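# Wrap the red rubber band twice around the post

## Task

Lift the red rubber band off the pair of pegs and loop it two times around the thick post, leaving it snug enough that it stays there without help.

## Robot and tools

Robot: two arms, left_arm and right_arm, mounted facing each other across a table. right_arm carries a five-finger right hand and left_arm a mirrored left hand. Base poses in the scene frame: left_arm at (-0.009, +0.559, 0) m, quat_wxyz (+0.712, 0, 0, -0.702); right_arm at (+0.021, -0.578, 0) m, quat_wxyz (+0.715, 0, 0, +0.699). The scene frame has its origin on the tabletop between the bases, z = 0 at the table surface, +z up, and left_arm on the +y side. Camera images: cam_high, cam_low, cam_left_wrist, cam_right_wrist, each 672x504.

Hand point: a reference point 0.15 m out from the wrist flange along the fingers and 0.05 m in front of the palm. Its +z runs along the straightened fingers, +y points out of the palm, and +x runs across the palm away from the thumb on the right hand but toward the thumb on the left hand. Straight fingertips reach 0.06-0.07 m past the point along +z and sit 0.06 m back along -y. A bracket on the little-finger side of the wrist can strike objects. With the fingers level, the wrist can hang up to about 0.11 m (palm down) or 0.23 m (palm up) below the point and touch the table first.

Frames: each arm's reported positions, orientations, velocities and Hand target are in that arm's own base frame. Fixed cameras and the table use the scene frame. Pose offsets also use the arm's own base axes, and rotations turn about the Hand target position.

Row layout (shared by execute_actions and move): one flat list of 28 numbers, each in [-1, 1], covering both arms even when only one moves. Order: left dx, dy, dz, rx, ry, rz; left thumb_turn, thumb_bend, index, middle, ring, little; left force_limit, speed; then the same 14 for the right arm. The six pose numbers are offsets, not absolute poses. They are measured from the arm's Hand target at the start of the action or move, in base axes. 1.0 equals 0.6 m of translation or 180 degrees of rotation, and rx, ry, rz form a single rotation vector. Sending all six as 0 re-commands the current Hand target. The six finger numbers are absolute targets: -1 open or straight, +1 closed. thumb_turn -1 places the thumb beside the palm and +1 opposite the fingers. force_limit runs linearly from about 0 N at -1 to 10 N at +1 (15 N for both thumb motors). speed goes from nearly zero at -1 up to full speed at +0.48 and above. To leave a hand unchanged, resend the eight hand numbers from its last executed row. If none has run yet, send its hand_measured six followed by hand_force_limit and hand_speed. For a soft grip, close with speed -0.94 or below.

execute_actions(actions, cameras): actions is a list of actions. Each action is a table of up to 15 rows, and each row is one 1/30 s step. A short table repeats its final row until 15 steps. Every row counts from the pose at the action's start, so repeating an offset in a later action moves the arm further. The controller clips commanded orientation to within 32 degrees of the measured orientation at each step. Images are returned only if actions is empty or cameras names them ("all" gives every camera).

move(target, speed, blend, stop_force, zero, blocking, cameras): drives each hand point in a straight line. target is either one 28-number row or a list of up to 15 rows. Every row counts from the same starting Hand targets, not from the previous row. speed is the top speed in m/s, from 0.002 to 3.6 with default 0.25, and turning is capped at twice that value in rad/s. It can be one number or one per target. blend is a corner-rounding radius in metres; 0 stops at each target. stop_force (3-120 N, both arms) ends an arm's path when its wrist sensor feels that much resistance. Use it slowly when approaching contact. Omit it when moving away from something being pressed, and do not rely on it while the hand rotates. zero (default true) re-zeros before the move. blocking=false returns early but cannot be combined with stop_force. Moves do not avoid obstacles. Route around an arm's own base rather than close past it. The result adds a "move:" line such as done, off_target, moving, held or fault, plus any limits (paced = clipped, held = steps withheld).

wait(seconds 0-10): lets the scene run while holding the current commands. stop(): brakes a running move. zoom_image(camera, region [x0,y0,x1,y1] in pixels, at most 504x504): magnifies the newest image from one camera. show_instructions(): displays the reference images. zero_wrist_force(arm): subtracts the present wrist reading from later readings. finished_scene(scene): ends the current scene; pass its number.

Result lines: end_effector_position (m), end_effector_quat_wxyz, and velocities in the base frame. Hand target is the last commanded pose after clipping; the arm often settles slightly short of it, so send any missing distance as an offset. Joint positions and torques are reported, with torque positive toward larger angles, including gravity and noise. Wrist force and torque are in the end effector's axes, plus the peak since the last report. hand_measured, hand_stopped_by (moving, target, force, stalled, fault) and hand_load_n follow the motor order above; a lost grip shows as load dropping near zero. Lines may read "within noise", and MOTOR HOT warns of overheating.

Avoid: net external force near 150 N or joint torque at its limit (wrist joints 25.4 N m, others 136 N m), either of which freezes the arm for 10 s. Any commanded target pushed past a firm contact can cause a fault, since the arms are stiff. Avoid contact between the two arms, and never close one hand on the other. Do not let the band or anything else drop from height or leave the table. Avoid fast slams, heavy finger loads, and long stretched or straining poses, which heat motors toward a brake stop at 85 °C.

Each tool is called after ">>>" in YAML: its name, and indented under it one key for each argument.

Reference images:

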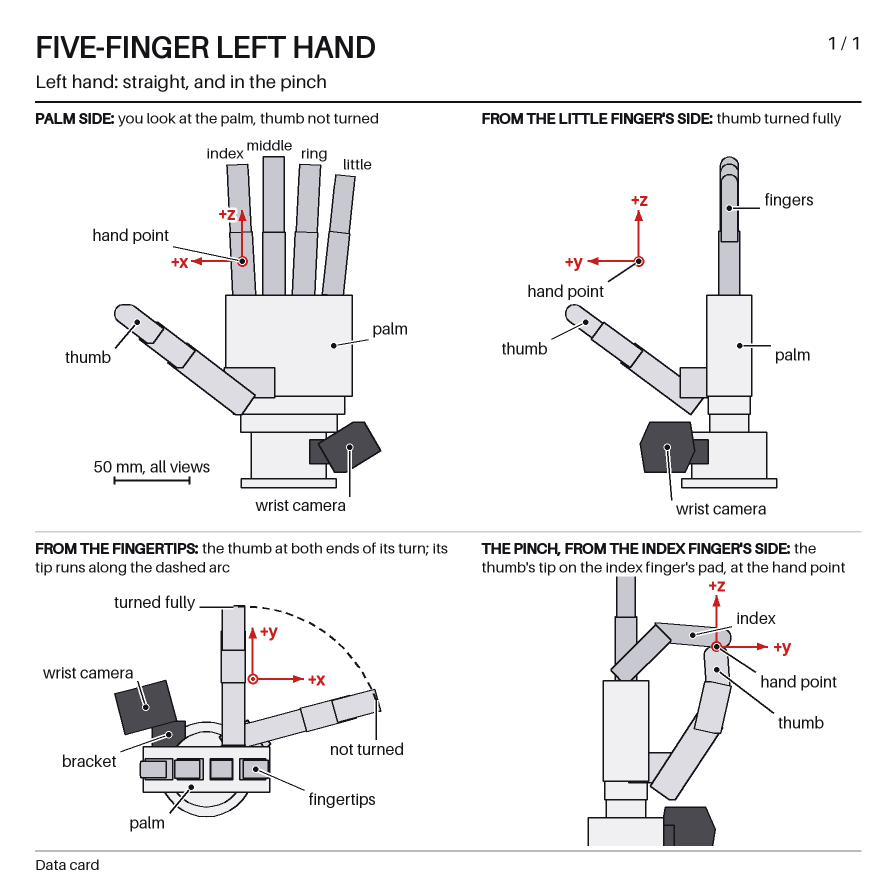

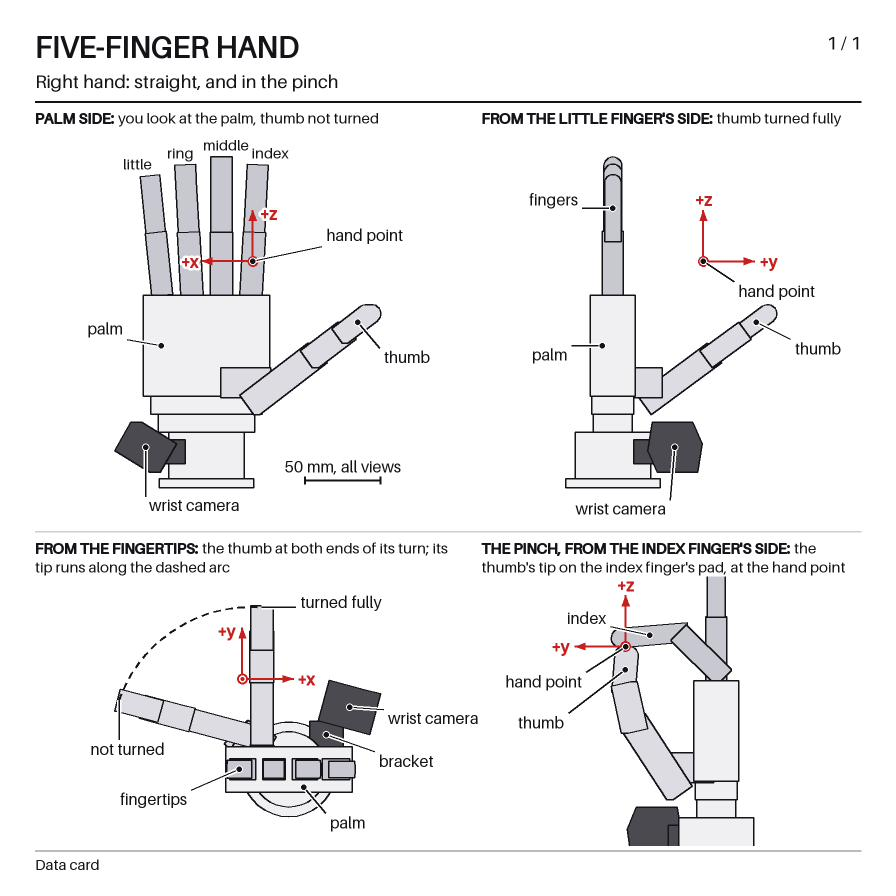

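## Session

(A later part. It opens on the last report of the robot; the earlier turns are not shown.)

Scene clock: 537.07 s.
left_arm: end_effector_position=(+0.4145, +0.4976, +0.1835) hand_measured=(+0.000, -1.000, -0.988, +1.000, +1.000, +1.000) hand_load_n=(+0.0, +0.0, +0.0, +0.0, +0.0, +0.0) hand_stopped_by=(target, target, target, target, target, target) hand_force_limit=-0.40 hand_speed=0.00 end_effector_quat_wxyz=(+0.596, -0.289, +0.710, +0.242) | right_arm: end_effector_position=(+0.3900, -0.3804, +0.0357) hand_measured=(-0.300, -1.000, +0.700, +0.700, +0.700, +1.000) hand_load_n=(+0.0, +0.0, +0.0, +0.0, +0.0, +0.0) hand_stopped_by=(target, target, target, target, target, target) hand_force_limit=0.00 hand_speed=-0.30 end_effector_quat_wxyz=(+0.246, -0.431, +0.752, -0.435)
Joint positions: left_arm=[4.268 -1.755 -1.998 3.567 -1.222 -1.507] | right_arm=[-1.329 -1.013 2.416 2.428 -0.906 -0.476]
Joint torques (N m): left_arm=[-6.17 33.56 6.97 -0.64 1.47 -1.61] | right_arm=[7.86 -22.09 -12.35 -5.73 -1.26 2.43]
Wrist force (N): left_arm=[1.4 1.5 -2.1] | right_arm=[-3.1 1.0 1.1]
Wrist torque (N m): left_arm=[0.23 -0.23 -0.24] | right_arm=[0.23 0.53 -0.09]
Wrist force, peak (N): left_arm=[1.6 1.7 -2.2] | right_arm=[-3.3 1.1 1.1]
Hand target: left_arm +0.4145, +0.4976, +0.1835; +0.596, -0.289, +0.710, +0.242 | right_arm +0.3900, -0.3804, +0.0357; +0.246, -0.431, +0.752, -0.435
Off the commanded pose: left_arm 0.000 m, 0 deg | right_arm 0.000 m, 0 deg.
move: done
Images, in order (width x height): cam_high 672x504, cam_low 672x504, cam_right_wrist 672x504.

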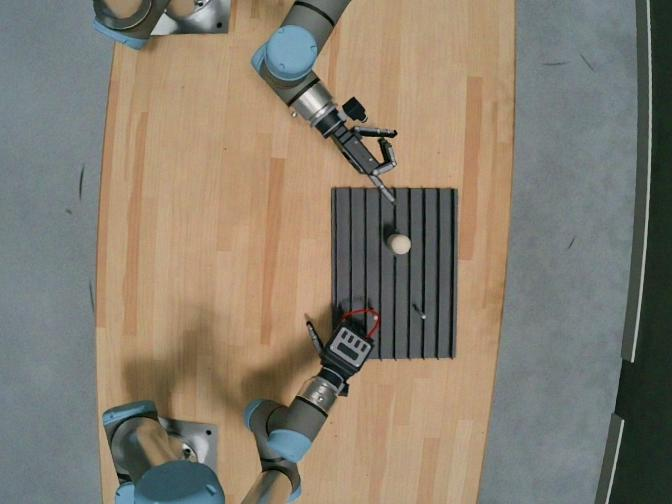

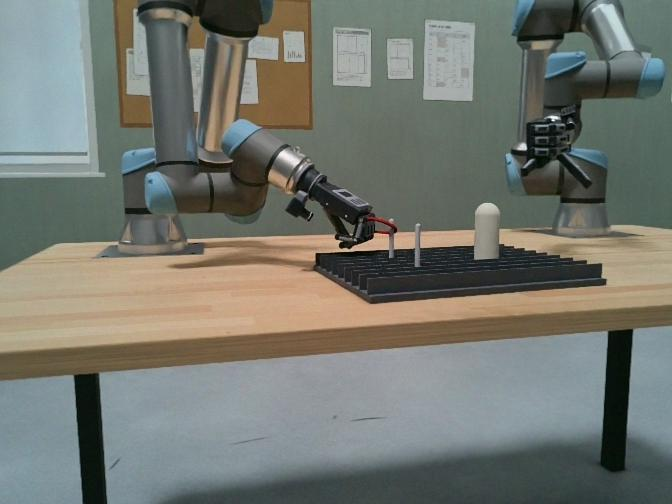

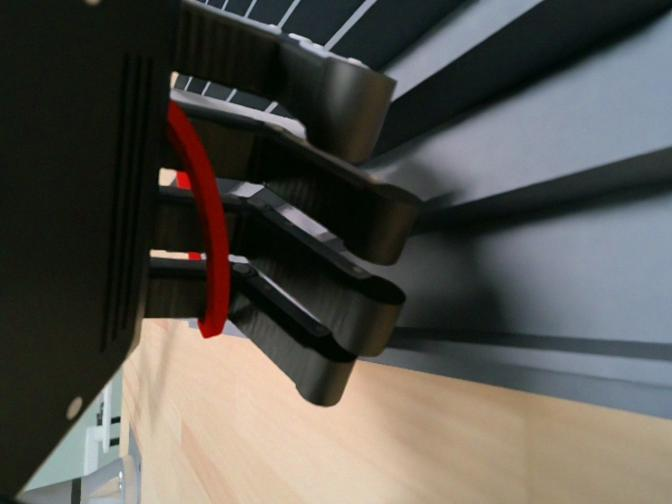

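>>> move:
  target: [0,0,0,0,0,0, 0,-1,-1,1,1,1,-0.4,0, -0.0258,0.0155,0,0,0,0, -0.3,-1,0.7,0.7,0.7,1,0,-0.3]
  speed: 0.03
  stop_force: 5
  cameras: ["cam_low","cam_high","cam_right_wrist"]

>>> zoom_image:
  camera: "cam_low"
  region: [330, 150, 470, 290]

>>> zoom_image:
  camera: "cam_high"
  region: [310, 250, 450, 370]

Scene clock: 539.13 s.
left_arm: end_effector_position=(+0.4145, +0.4976, +0.1835) hand_measured=(+0.000, -1.000, -0.988, +1.000, +1.000, +1.000) hand_load_n=(+0.0, +0.0, +0.0, +0.0, +0.0, +0.0) hand_stopped_by=(target, target, target, target, target, target) hand_force_limit=-0.40 hand_speed=0.00 end_effector_quat_wxyz=(+0.596, -0.289, +0.710, +0.242) | right_arm: end_effector_position=(+0.3745, -0.3711, +0.0357) hand_measured=(-0.300, -1.000, +0.700, +0.700, +0.700, +1.000) hand_load_n=(+0.0, +0.0, +0.0, +0.5, +0.0, +0.0) hand_stopped_by=(target, target, target, target, target, target) hand_force_limit=0.00 hand_speed=-0.30 end_effector_quat_wxyz=(+0.246, -0.431, +0.752, -0.435)
Joint positions: left_arm=[4.268 -1.755 -1.998 3.567 -1.222 -1.507] | right_arm=[-1.367 -1.028 2.466 2.413 -0.877 -0.508]
Joint torques (N m): left_arm=[-5.47 34.42 5.13 -0.51 1.56 -1.49] | right_arm=[10.25 -20.93 -10.98 0.42 -1.22 2.53]
Wrist force (N): left_arm=[1.3 1.7 -2.2] | right_arm=[-2.8 0.3 1.9]
Wrist torque (N m): left_arm=[0.26 -0.21 -0.25] | right_arm=[0.17 0.48 -0.15]
Wrist force, peak (N): left_arm=[1.4 1.6 -2.5] | right_arm=[-3.5 0.9 1.4]
Hand target: left_arm +0.4145, +0.4976, +0.1835; +0.596, -0.289, +0.710, +0.242 | right_arm +0.3745, -0.3711, +0.0357; +0.246, -0.431, +0.752, -0.435
Off the commanded pose: left_arm 0.000 m, 0 deg | right_arm 0.000 m, 0 deg.
move: done
Images, in order (width x height): cam_high 672x504, cam_low 672x504, cam_right_wrist 672x504.

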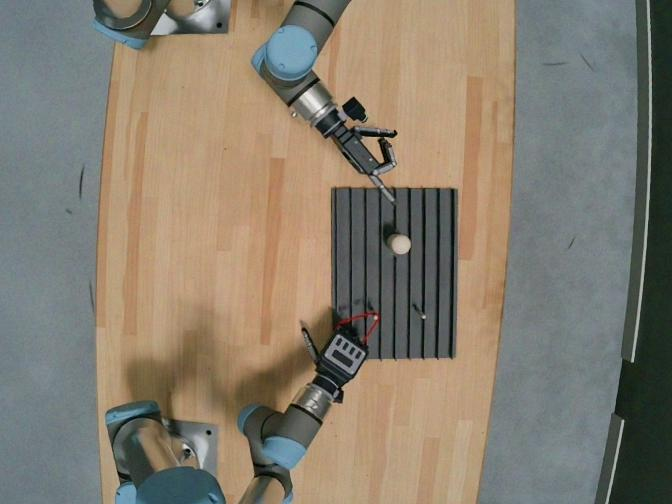

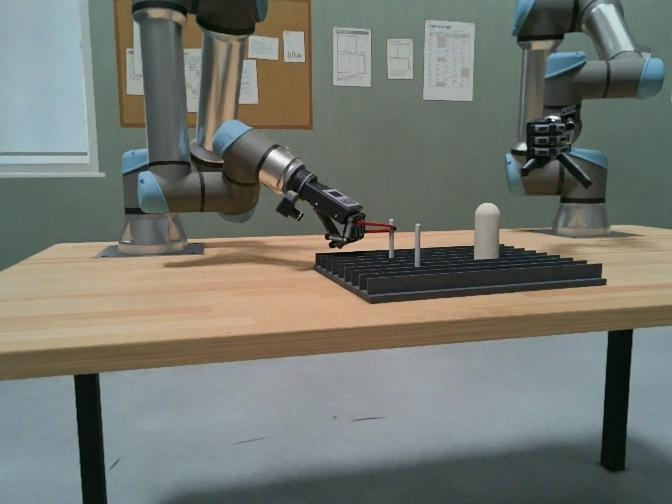

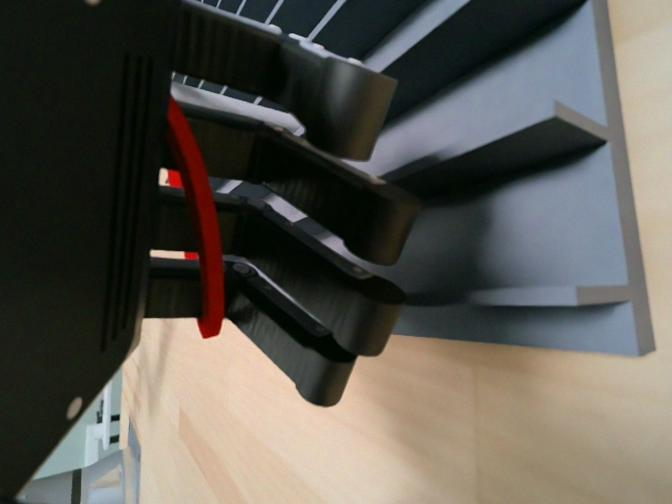

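Scaled by 3.600 from the camera's 672x504 image, which has a finer 960x720 frame.

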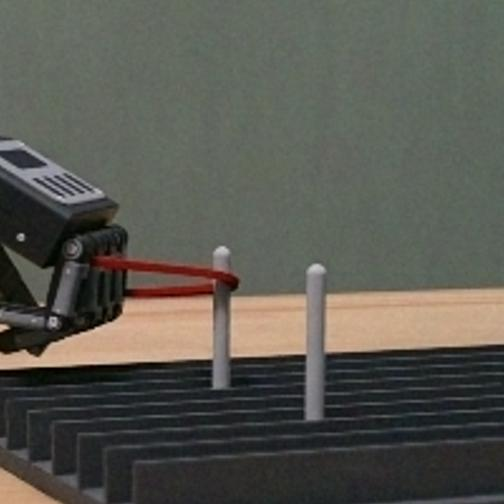

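Scaled by 3.600 from the camera's 672x504 image, which has a finer 960x720 frame.

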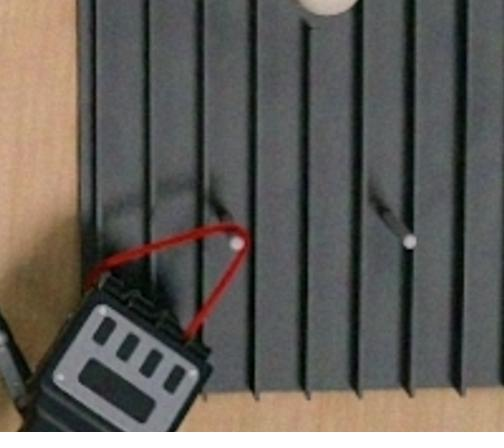

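>>> move:
  target:
    - [0,0,0,0,0,0, 0,-1,-1,1,1,1,-0.4,0, -0.0172,0.0103,0,0,0,0, -0.3,-1,0.7,0.7,0.7,1,0,-0.3]
    - [0,0,0,0,0,0, 0,-1,-1,1,1,1,-0.4,0, -0.0172,0.0103,0.01,0,0,0, -0.3,-1,0.5,0.5,0.5,1,0,-0.3]
  speed: 0.03
  cameras: ["cam_low","cam_high","cam_right_wrist"]

>>> zoom_image:
  camera: "cam_low"
  region: [330, 150, 470, 290]

>>> zoom_image:
  camera: "cam_high"
  region: [310, 250, 450, 370]

Scene clock: 541.13 s.
left_arm: end_effector_position=(+0.4145, +0.4976, +0.1835) hand_measured=(+0.000, -1.000, -0.988, +1.000, +1.000, +1.000) hand_load_n=(+0.0, +0.0, +0.0, +0.0, +0.0, +0.0) hand_stopped_by=(target, target, target, target, target, target) hand_force_limit=-0.40 hand_speed=0.00 end_effector_quat_wxyz=(+0.596, -0.289, +0.710, +0.242) | right_arm: end_effector_position=(+0.3642, -0.3649, +0.0417) hand_measured=(-0.300, -1.000, +0.500, +0.500, +0.500, +1.000) hand_load_n=(+0.0, +0.0, +0.0, +0.0, +0.0, +0.0) hand_stopped_by=(target, target, target, target, target, target) hand_force_limit=0.00 hand_speed=-0.30 end_effector_quat_wxyz=(+0.246, -0.431, +0.752, -0.435)
Joint positions: left_arm=[4.268 -1.755 -1.998 3.567 -1.222 -1.507] | right_arm=[-1.394 -1.061 2.501 2.426 -0.857 -0.531]
Joint torques (N m): left_arm=[-6.39 34.61 5.83 -0.6 1.64 -1.59] | right_arm=[10.87 -22.47 -1.04 -5.65 -1.05 -1.95]
Wrist force (N): left_arm=[1.5 1.6 -2.1] | right_arm=[-2.7 0.2 2.2]
Wrist torque (N m): left_arm=[0.24 -0.24 -0.24] | right_arm=[0.13 0.45 -0.16]
Wrist force, peak (N): left_arm=[1.3 1.7 -2.5] | right_arm=[-2.9 0.1 2.6]
Hand target: left_arm +0.4145, +0.4976, +0.1835; +0.596, -0.289, +0.710, +0.242 | right_arm +0.3642, -0.3650, +0.0417; +0.246, -0.431, +0.752, -0.435
Off the commanded pose: left_arm 0.000 m, 0 deg | right_arm 0.000 m, 0 deg.
move: done
Images, in order (width x height): cam_high 672x504, cam_low 672x504, cam_right_wrist 672x504.

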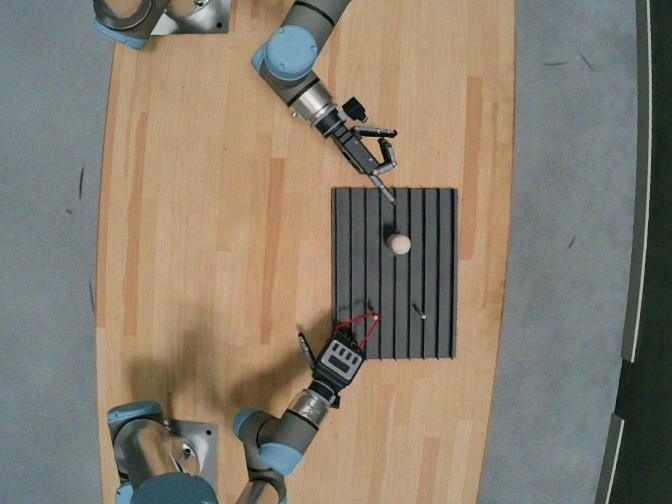

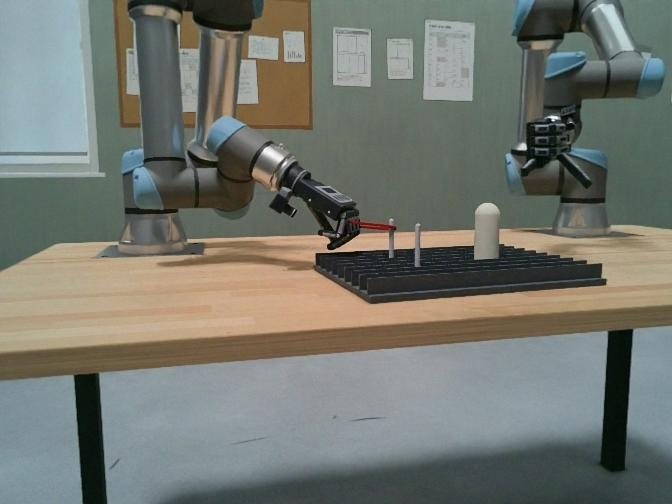

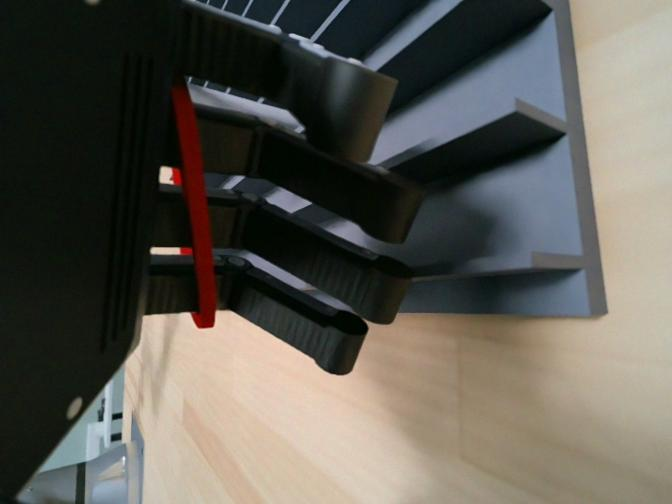

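Scaled by 3.600 from the camera's 672x504 image, which has a finer 960x720 frame.

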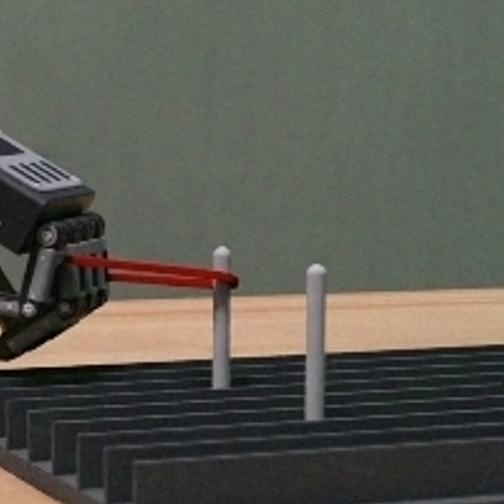

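Scaled by 3.600 from the camera's 672x504 image, which has a finer 960x720 frame.

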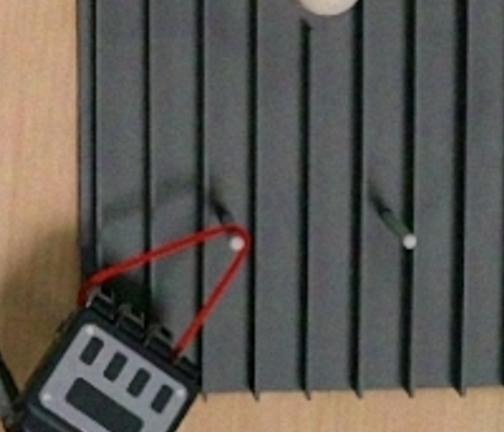

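>>> move:
  target:
    - [0,0,0,0,0,0, 0,-1,-1,1,1,1,-0.4,0, 0.0172,-0.0103,0.0125,-0.0567,-0.0957,0, -0.3,-1,0.5,0.5,0.5,1,0,-0.3]
    - [0,0,0,0,0,0, 0,-1,-1,1,1,1,-0.4,0, 0.0172,-0.0103,0.0126,-0.0567,-0.0957,0, -0.3,-1,0.25,0.25,0.25,1,0,-0.3]
  speed: 0.1
  cameras: ["cam_low","cam_high","cam_right_wrist"]

>>> zoom_image:
  camera: "cam_low"
  region: [330, 150, 470, 290]

>>> zoom_image:
  camera: "cam_high"
  region: [310, 250, 450, 370]

Scene clock: 544.07 s.
left_arm: end_effector_position=(+0.4145, +0.4976, +0.1835) hand_measured=(+0.000, -1.000, -0.988, +1.000, +1.000, +1.000) hand_load_n=(+0.5, +0.0, +0.0, +0.0, +0.0, +0.0) hand_stopped_by=(target, target, target, target, target, target) hand_force_limit=-0.40 hand_speed=0.00 end_effector_quat_wxyz=(+0.596, -0.289, +0.710, +0.242) | right_arm: end_effector_position=(+0.3736, -0.3707, +0.0484) hand_measured=(-0.300, -1.000, +0.500, +0.500, +0.500, +1.000) hand_load_n=(+0.0, +0.0, +0.0, +0.0, +0.0, +0.0) hand_stopped_by=(target, target, target, target, target, target) hand_force_limit=0.00 hand_speed=-0.30 end_effector_quat_wxyz=(+0.312, -0.385, +0.672, -0.551)
Joint positions: left_arm=[4.268 -1.755 -1.998 3.567 -1.222 -1.507] | right_arm=[-1.486 -0.748 2.457 1.768 -0.648 -0.277]
Joint torques (N m): left_arm=[-5.59 33.57 6.98 -0.54 1.53 -1.62] | right_arm=[-0.47 -30.45 1.47 -2.35 0.43 0.08]
Wrist force (N): left_arm=[1.2 1.6 -2.0] | right_arm=[-2.5 0.8 2.4]
Wrist torque (N m): left_arm=[0.23 -0.19 -0.26] | right_arm=[0.16 0.43 -0.03]
Wrist force, peak (N): left_arm=[1.6 1.5 -2.4] | right_arm=[-3.3 0.0 2.2]
Hand target: left_arm +0.4145, +0.4976, +0.1835; +0.596, -0.289, +0.710, +0.242 | right_arm +0.3736, -0.3707, +0.0484; +0.312, -0.385, +0.672, -0.551 (not the last commanded pose)
Off the commanded pose: left_arm 0.000 m, 0 deg | right_arm 0.001 m, 1 deg.
FORCE FAULT: contact force on the right arm reached its limit, and that arm stopped. The contact can be on any part of that arm, not only on its tool. That arm's remaining commands of this call were not run. That arm is still stopped at the end of this call. That arm stays stopped for about 10 more seconds. Until then a move that you send moves the other arm only, and its call returns only when the move has ended. Once the stop has ended, the next robot result says so. If the stop ends while you think or write, that arm runs what you send next, counted from a new Hand target: where the arm stands when the stop ends. While its stop runs, that arm, its gripper or tool too, takes no new command. Until it ends, the stop uses up actions while you think or wait. An arm that is not stopped still takes commands.
move: fault (right_arm); path passed 1 of 2 targets; target 2's new numbers were not sent
Images, in order (width x height): cam_high 672x504, cam_low 672x504, cam_right_wrist 672x504.

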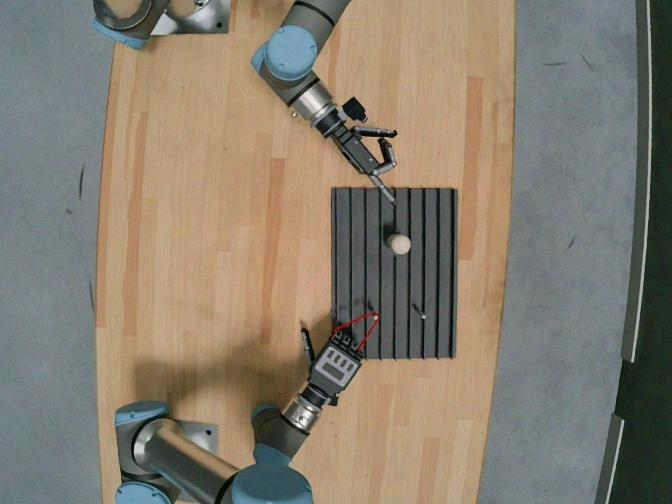

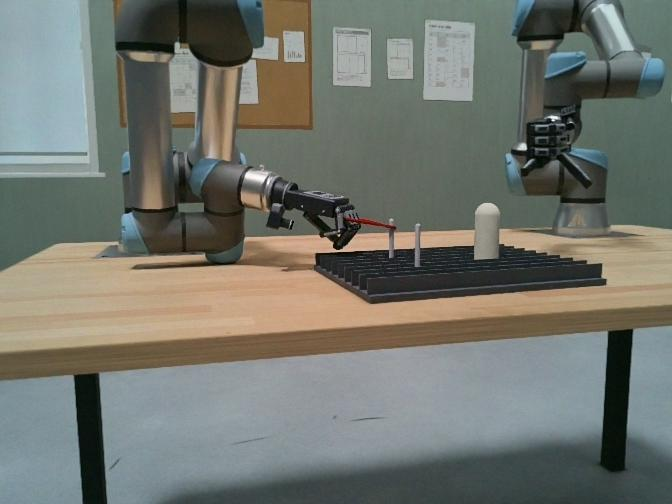

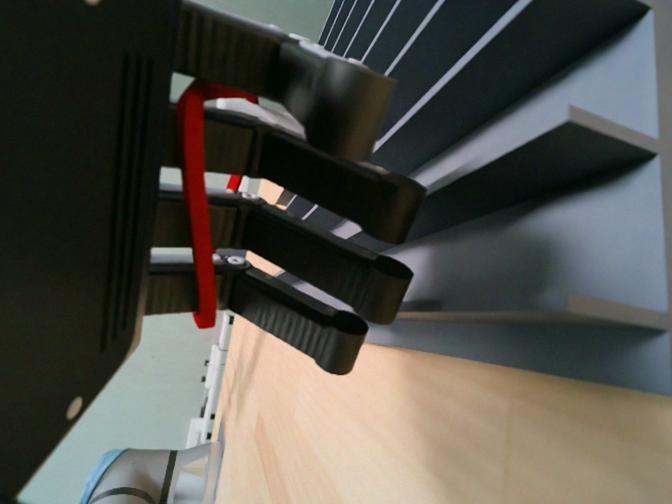

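Scaled by 3.600 from the camera's 672x504 image, which has a finer 960x720 frame.

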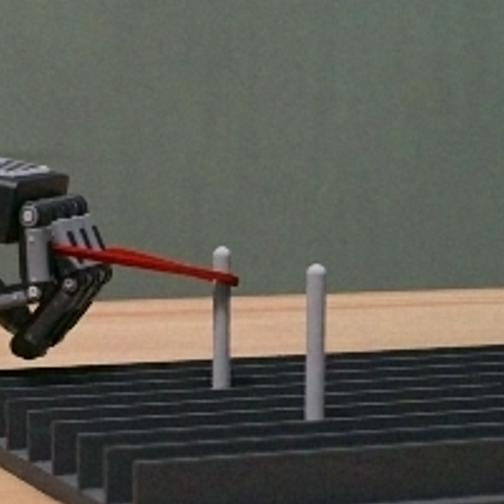

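Scaled by 3.600 from the camera's 672x504 image, which has a finer 960x720 frame.

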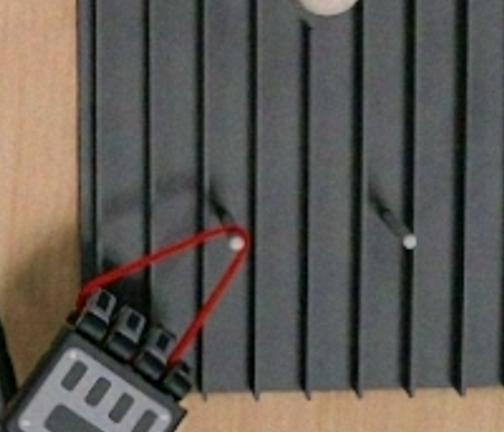

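>>> wait:
  seconds: 10

Scene clock: 554.30 s.
left_arm: end_effector_position=(+0.4145, +0.4976, +0.1835) hand_measured=(+0.000, -1.000, -0.988, +1.000, +1.000, +1.000) hand_load_n=(+0.0, +0.0, +0.0, +0.0, +0.0, +0.0) hand_stopped_by=(target, target, target, target, target, target) hand_force_limit=-0.40 hand_speed=0.00 end_effector_quat_wxyz=(+0.596, -0.289, +0.710, +0.242) | right_arm: end_effector_position=(+0.3736, -0.3707, +0.0484) hand_measured=(-0.300, -1.000, +0.500, +0.500, +0.500, +1.000) hand_load_n=(+0.0, +0.0, +0.0, +0.0, +0.0, +0.0) hand_stopped_by=(target, target, target, target, target, target) hand_force_limit=0.00 hand_speed=-0.30 end_effector_quat_wxyz=(+0.312, -0.385, +0.672, -0.551)
Joint positions: left_arm=[4.268 -1.755 -1.998 3.567 -1.222 -1.507] | right_arm=[-1.486 -0.748 2.457 1.768 -0.648 -0.277]
Joint torques (N m): left_arm=[-6.04 34.66 6.36 -0.32 1.79 -1.55] | right_arm=[-0.67 -30.98 1.16 -2.42 0.4 0.16]
Wrist force (N): left_arm=[1.5 1.6 -2.2] | right_arm=[-2.6 1.1 2.1]
Wrist torque (N m): left_arm=[0.24 -0.23 -0.24] | right_arm=[0.20 0.46 -0.05]
Wrist force, peak (N): left_arm=[1.4 1.8 -2.4] | right_arm=[-3.0 0.9 2.4]
Hand target: left_arm +0.4145, +0.4976, +0.1835; +0.596, -0.289, +0.710, +0.242 | right_arm +0.3736, -0.3707, +0.0484; +0.312, -0.385, +0.672, -0.551 (not the last commanded pose)
Off the commanded pose: left_arm 0.000 m, 0 deg | right_arm 0.001 m, 1 deg.
FORCE FAULT, CONTINUED: the right arm's stop, for the force fault that an earlier result reported, is over. The rest of the stop counts as 20 of the actions that you can send in this scene. That arm's target is now where it stood when the stop ended, not its last command. That arm accepts commands again.
wait: 10.00 s; at rest from the start

>>> move:
  target:
    - [0,0,0,0,0,0, 0,-1,-1,1,1,1,-0.4,0, -0.0086,0.0052,0.005,0.0283,0.0478,0, -0.3,-1,0.5,0.5,0.5,1,0,-0.3]
    - [0,0,0,0,0,0, 0,-1,-1,1,1,1,-0.4,0, -0.0086,0.0052,0.0051,0.0283,0.0478,0, -0.3,-1,0.25,0.25,0.25,1,0,-0.3]
  speed: 0.06
  cameras: ["cam_low","cam_high","cam_right_wrist"]

>>> zoom_image:
  camera: "cam_low"
  region: [330, 150, 470, 290]

>>> zoom_image:
  camera: "cam_low"
  region: [100, 100, 400, 300]

Scene clock: 557.13 s.
left_arm: end_effector_position=(+0.4145, +0.4976, +0.1835) hand_measured=(+0.000, -1.000, -0.988, +1.000, +1.000, +1.000) hand_load_n=(+0.0, +0.0, +0.0, +0.0, +0.0, +0.0) hand_stopped_by=(target, target, target, target, target, target) hand_force_limit=-0.40 hand_speed=0.00 end_effector_quat_wxyz=(+0.596, -0.289, +0.710, +0.242) | right_arm: end_effector_position=(+0.3685, -0.3675, +0.0515) hand_measured=(-0.300, -1.000, +0.250, +0.250, +0.250, +1.000) hand_load_n=(-0.5, +0.0, +0.0, +0.0, +0.0, +0.0) hand_stopped_by=(target, target, target, target, target, target) hand_force_limit=0.00 hand_speed=-0.30 end_effector_quat_wxyz=(+0.277, -0.411, +0.717, -0.490)
Joint positions: left_arm=[4.268 -1.755 -1.998 3.567 -1.222 -1.507] | right_arm=[-1.442 -0.946 2.507 2.149 -0.749 -0.442]
Joint torques (N m): left_arm=[-5.36 32.76 6.59 -0.26 1.76 -1.7] | right_arm=[-10.43 -20.84 -8.3 0.67 1.82 2.56]
Wrist force (N): left_arm=[1.4 1.5 -2.2] | right_arm=[-3.2 0.8 2.2]
Wrist torque (N m): left_arm=[0.23 -0.22 -0.25] | right_arm=[0.16 0.53 -0.20]
Wrist force, peak (N): left_arm=[1.5 1.6 -2.4] | right_arm=[-3.0 1.1 2.5]
Hand target: left_arm +0.4145, +0.4976, +0.1835; +0.596, -0.289, +0.710, +0.242 | right_arm +0.3685, -0.3675, +0.0515; +0.277, -0.411, +0.717, -0.490
Off the commanded pose: left_arm 0.000 m, 0 deg | right_arm 0.000 m, 0 deg.
move: done
Images, in order (width x height): cam_high 672x504, cam_low 672x504, cam_right_wrist 672x504.

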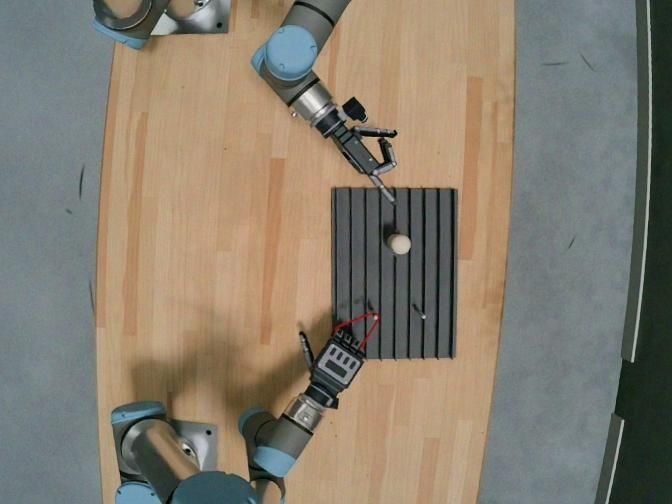

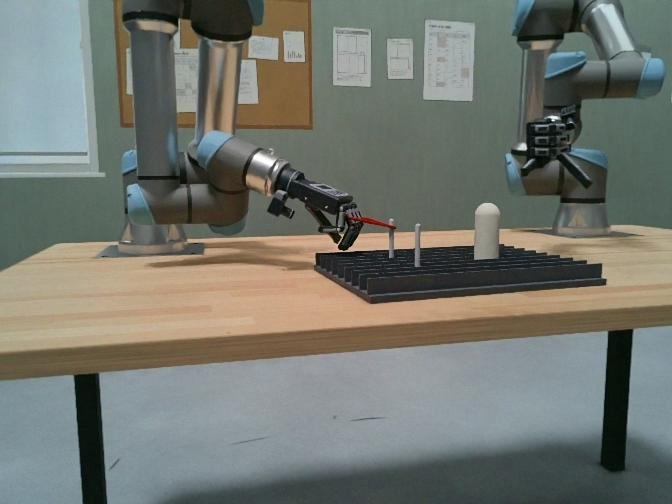

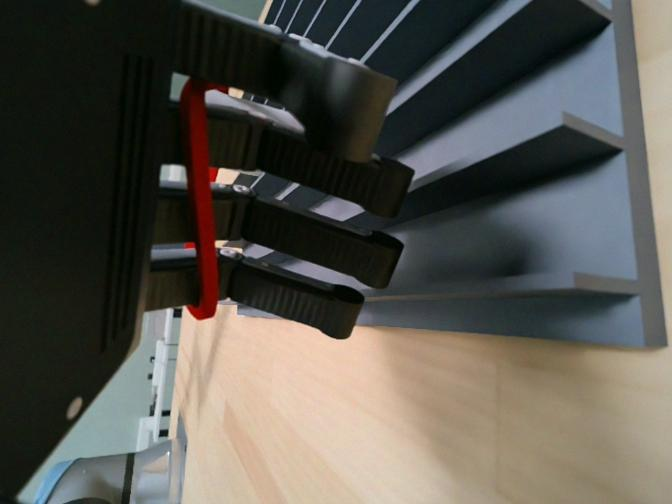

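Scaled by 3.600 from the camera's 672x504 image, which has a finer 960x720 frame.

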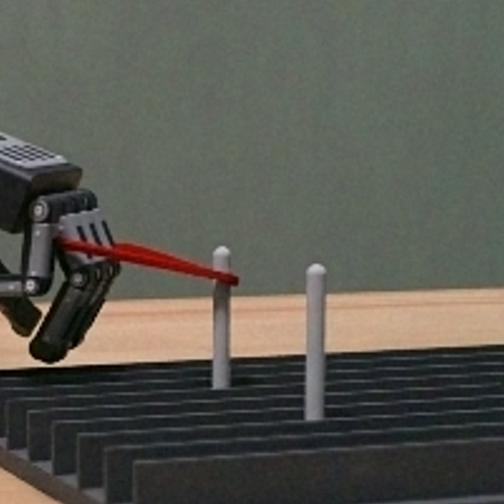

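Scaled by 1.680 from the camera's 672x504 image, which has a finer 960x720 frame.

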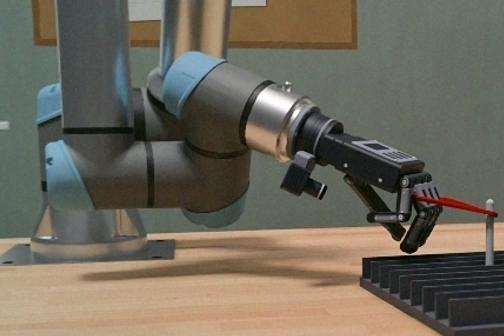

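>>> execute_actions:
  actions: []

Scene clock: 562.87 s.
left_arm: end_effector_position=(+0.4145, +0.4976, +0.1835) hand_measured=(+0.000, -1.000, -0.988, +1.000, +1.000, +1.000) hand_load_n=(+0.0, +0.0, +0.0, +0.0, +0.0, +0.0) hand_stopped_by=(target, target, target, target, target, target) hand_force_limit=-0.40 hand_speed=0.00 end_effector_quat_wxyz=(+0.596, -0.289, +0.710, +0.242) | right_arm: end_effector_position=(+0.3685, -0.3675, +0.0515) hand_measured=(-0.300, -1.000, +0.250, +0.250, +0.250, +1.000) hand_load_n=(+0.0, +0.0, +0.0, +0.0, +0.0, +0.0) hand_stopped_by=(target, target, target, target, target, target) hand_force_limit=0.00 hand_speed=-0.30 end_effector_quat_wxyz=(+0.277, -0.411, +0.717, -0.490)
Joint positions: left_arm=[4.268 -1.755 -1.998 3.567 -1.222 -1.507] | right_arm=[-1.442 -0.946 2.507 2.149 -0.749 -0.442]
Joint velocities: within noise
Joint torques (N m): left_arm=[-4.17 33.46 6.27 -0.3 1.82 -1.63] | right_arm=[-10.43 -20.47 -7.9 0.47 0.34 1.76]
Wrist force (N): left_arm=[1.4 1.5 -2.0] | right_arm=[-3.1 0.8 1.9]
Wrist torque (N m): left_arm=[0.21 -0.23 -0.24] | right_arm=[0.20 0.51 -0.18]
Wrist force, peak (N): left_arm=[1.5 1.8 -2.4] | right_arm=[-3.1 1.2 2.2]
Hand target: left_arm +0.4145, +0.4976, +0.1835; +0.596, -0.289, +0.710, +0.242 | right_arm +0.3685, -0.3675, +0.0515; +0.277, -0.411, +0.717, -0.490
Off the commanded pose: left_arm 0.000 m, 0 deg | right_arm 0.000 m, 0 deg.

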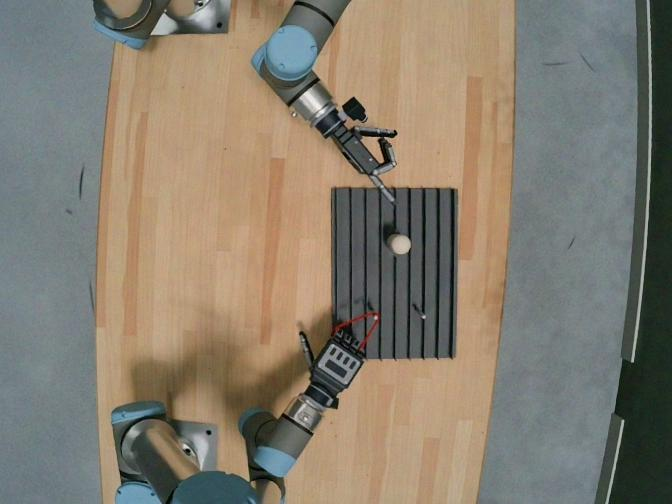

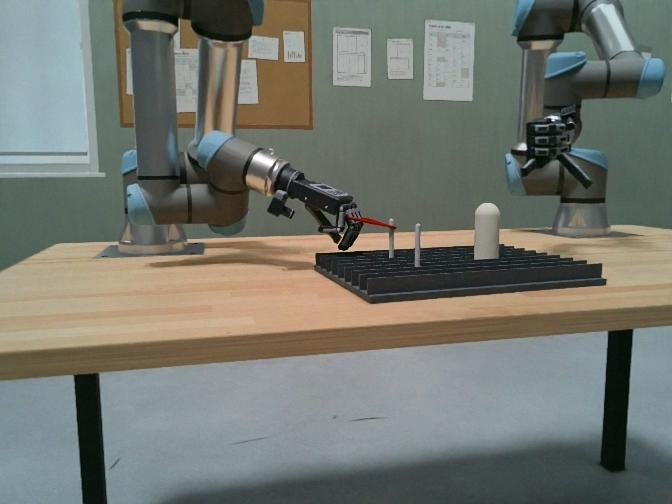

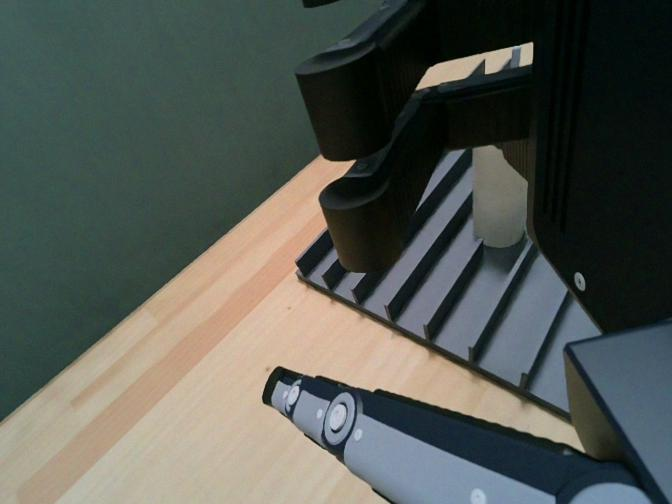

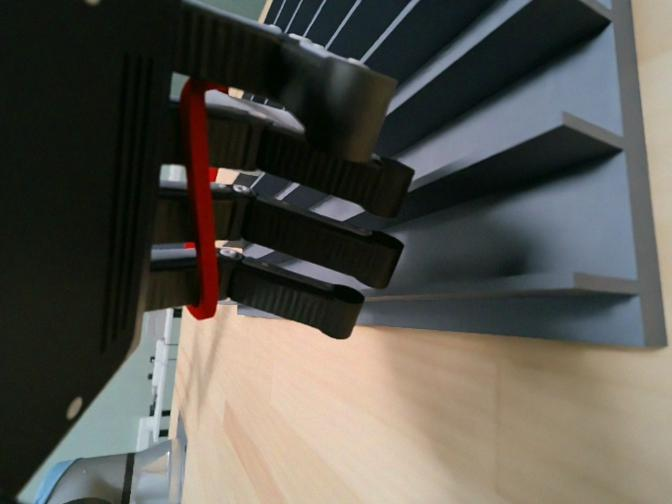

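>>> execute_actions:
  actions:
    - [[0,0,0,0,0,0,0,-1,-1,1,1,1,-0.4,0,0,0,0,0,0,0,-0.3,-1,-0.3,-0.3,-0.3,1,0,-0.5]]
  cameras: ["cam_right_wrist","cam_low"]

>>> wait:
  seconds: 1
  cameras: ["cam_right_wrist","cam_low"]

Scene clock: 564.60 s.
left_arm: end_effector_position=(+0.4145, +0.4976, +0.1835) hand_measured=(+0.000, -1.000, -0.988, +1.000, +1.000, +1.000) hand_load_n=(+0.0, +0.0, +0.0, +0.0, +0.0, +0.0) hand_stopped_by=(target, target, target, target, target, target) hand_force_limit=-0.40 hand_speed=0.00 end_effector_quat_wxyz=(+0.596, -0.289, +0.710, +0.242) | right_arm: end_effector_position=(+0.3685, -0.3675, +0.0515) hand_measured=(-0.300, -1.000, -0.300, -0.300, -0.300, +1.000) hand_load_n=(+0.0, +0.0, +0.0, +0.0, +0.0, +0.0) hand_stopped_by=(target, target, target, target, target, target) hand_force_limit=0.00 hand_speed=-0.50 end_effector_quat_wxyz=(+0.277, -0.411, +0.717, -0.490)
Joint positions: left_arm=[4.268 -1.755 -1.998 3.567 -1.222 -1.507] | right_arm=[-1.442 -0.946 2.507 2.149 -0.749 -0.442]
Joint torques (N m): left_arm=[-4.74 32.82 6.19 -0.26 1.81 -1.65] | right_arm=[-10.64 -20.81 -7.27 0.18 -0.5 1.38]
Wrist force (N): left_arm=[1.4 1.5 -2.1] | right_arm=[-3.1 1.1 1.3]
Wrist torque (N m): left_arm=[0.22 -0.22 -0.24] | right_arm=[0.22 0.52 -0.18]
Wrist force, peak (N): left_arm=[1.4 1.7 -2.4] | right_arm=[-3.1 1.1 2.2]
Hand target: left_arm +0.4145, +0.4976, +0.1835; +0.596, -0.289, +0.710, +0.242 | right_arm +0.3685, -0.3675, +0.0515; +0.277, -0.411, +0.717, -0.490
Off the commanded pose: left_arm 0.000 m, 0 deg | right_arm 0.000 m, 0 deg.
Images, in order (width x height): cam_low 672x504, cam_right_wrist 672x504.

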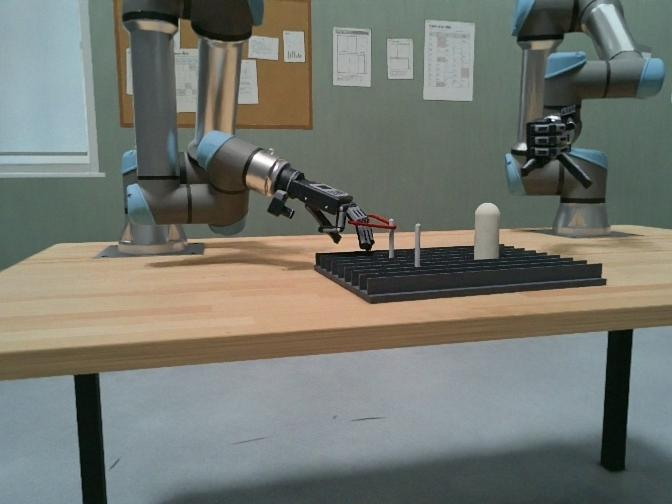

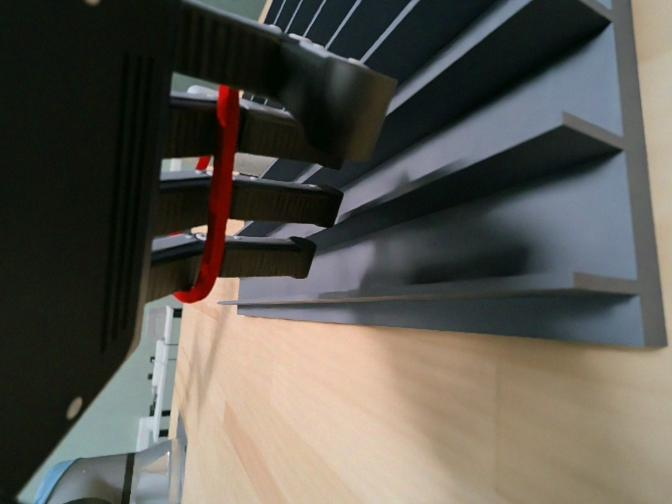

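Scene clock: 565.60 s.
left_arm: end_effector_position=(+0.4145, +0.4976, +0.1835) hand_measured=(+0.000, -1.000, -0.988, +1.000, +1.000, +1.000) hand_load_n=(+0.0, +0.0, +0.0, +0.0, +0.5, +0.0) hand_stopped_by=(target, target, target, target, target, target) hand_force_limit=-0.40 hand_speed=0.00 end_effector_quat_wxyz=(+0.596, -0.289, +0.710, +0.242) | right_arm: end_effector_position=(+0.3685, -0.3675, +0.0515) hand_measured=(-0.300, -1.000, -0.300, -0.300, -0.300, +1.000) hand_load_n=(+0.0, +0.0, +0.0, -0.5, +0.0, +0.0) hand_stopped_by=(target, target, target, target, target, target) hand_force_limit=0.00 hand_speed=-0.50 end_effector_quat_wxyz=(+0.277, -0.411, +0.717, -0.490)
Joint positions: left_arm=[4.268 -1.755 -1.998 3.567 -1.222 -1.507] | right_arm=[-1.442 -0.946 2.507 2.149 -0.749 -0.442]
Joint torques (N m): left_arm=[-5.06 32.98 6.91 -0.02 1.8 -1.69] | right_arm=[-10.34 -21.17 -6.07 -0.62 -0.91 1.18]
Wrist force (N): left_arm=[1.3 1.5 -2.1] | right_arm=[-2.8 1.2 1.3]
Wrist torque (N m): left_arm=[0.23 -0.21 -0.25] | right_arm=[0.24 0.47 -0.16]
Wrist force, peak (N): left_arm=[1.5 1.8 -2.2] | right_arm=[-3.2 1.3 1.3]
Hand target: left_arm +0.4145, +0.4976, +0.1835; +0.596, -0.289, +0.710, +0.242 | right_arm +0.3685, -0.3675, +0.0515; +0.277, -0.411, +0.717, -0.490
Off the commanded pose: left_arm 0.000 m, 0 deg | right_arm 0.000 m, 0 deg.
wait: 1.00 s; at rest by 0.17 s
Images, in order (width x height): cam_low 672x504, cam_right_wrist 672x504.

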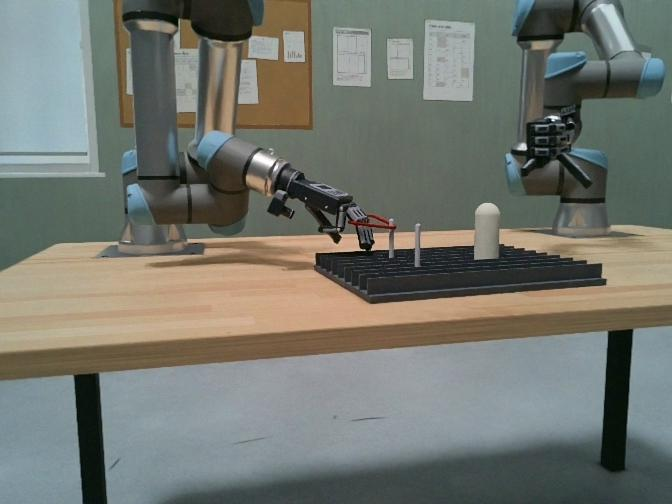

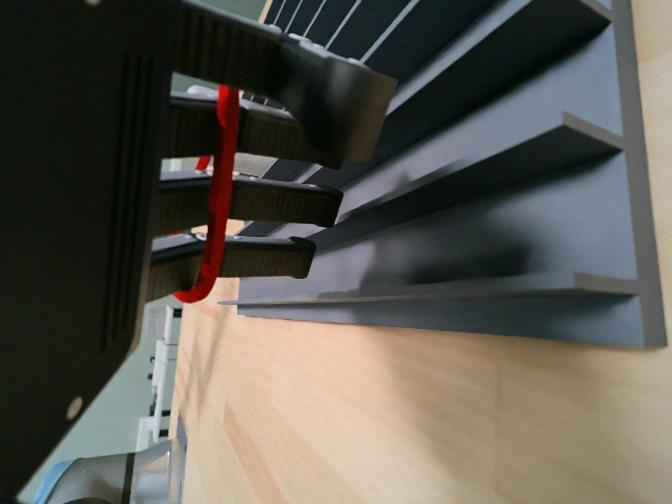

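>>> zoom_image:
  camera: "cam_right_wrist"
  region: [130, 50, 380, 320]

>>> zoom_image:
  camera: "cam_low"
  region: [300, 170, 440, 275]

Scaled by 1.867 from the camera's 672x504 image, which has a finer 960x720 frame.

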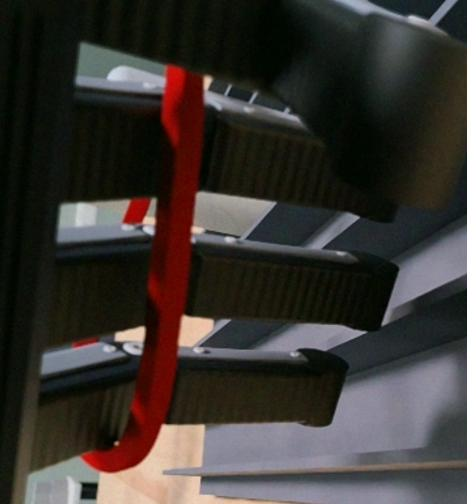

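Scaled by 3.600 from the camera's 672x504 image, which has a finer 960x720 frame.

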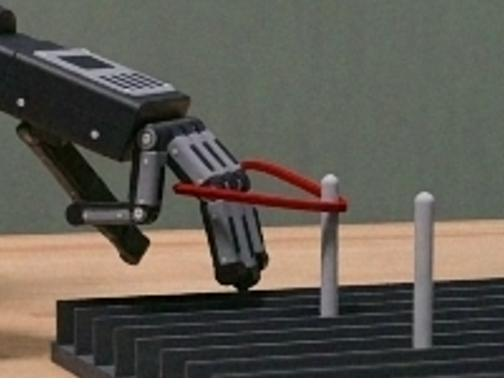

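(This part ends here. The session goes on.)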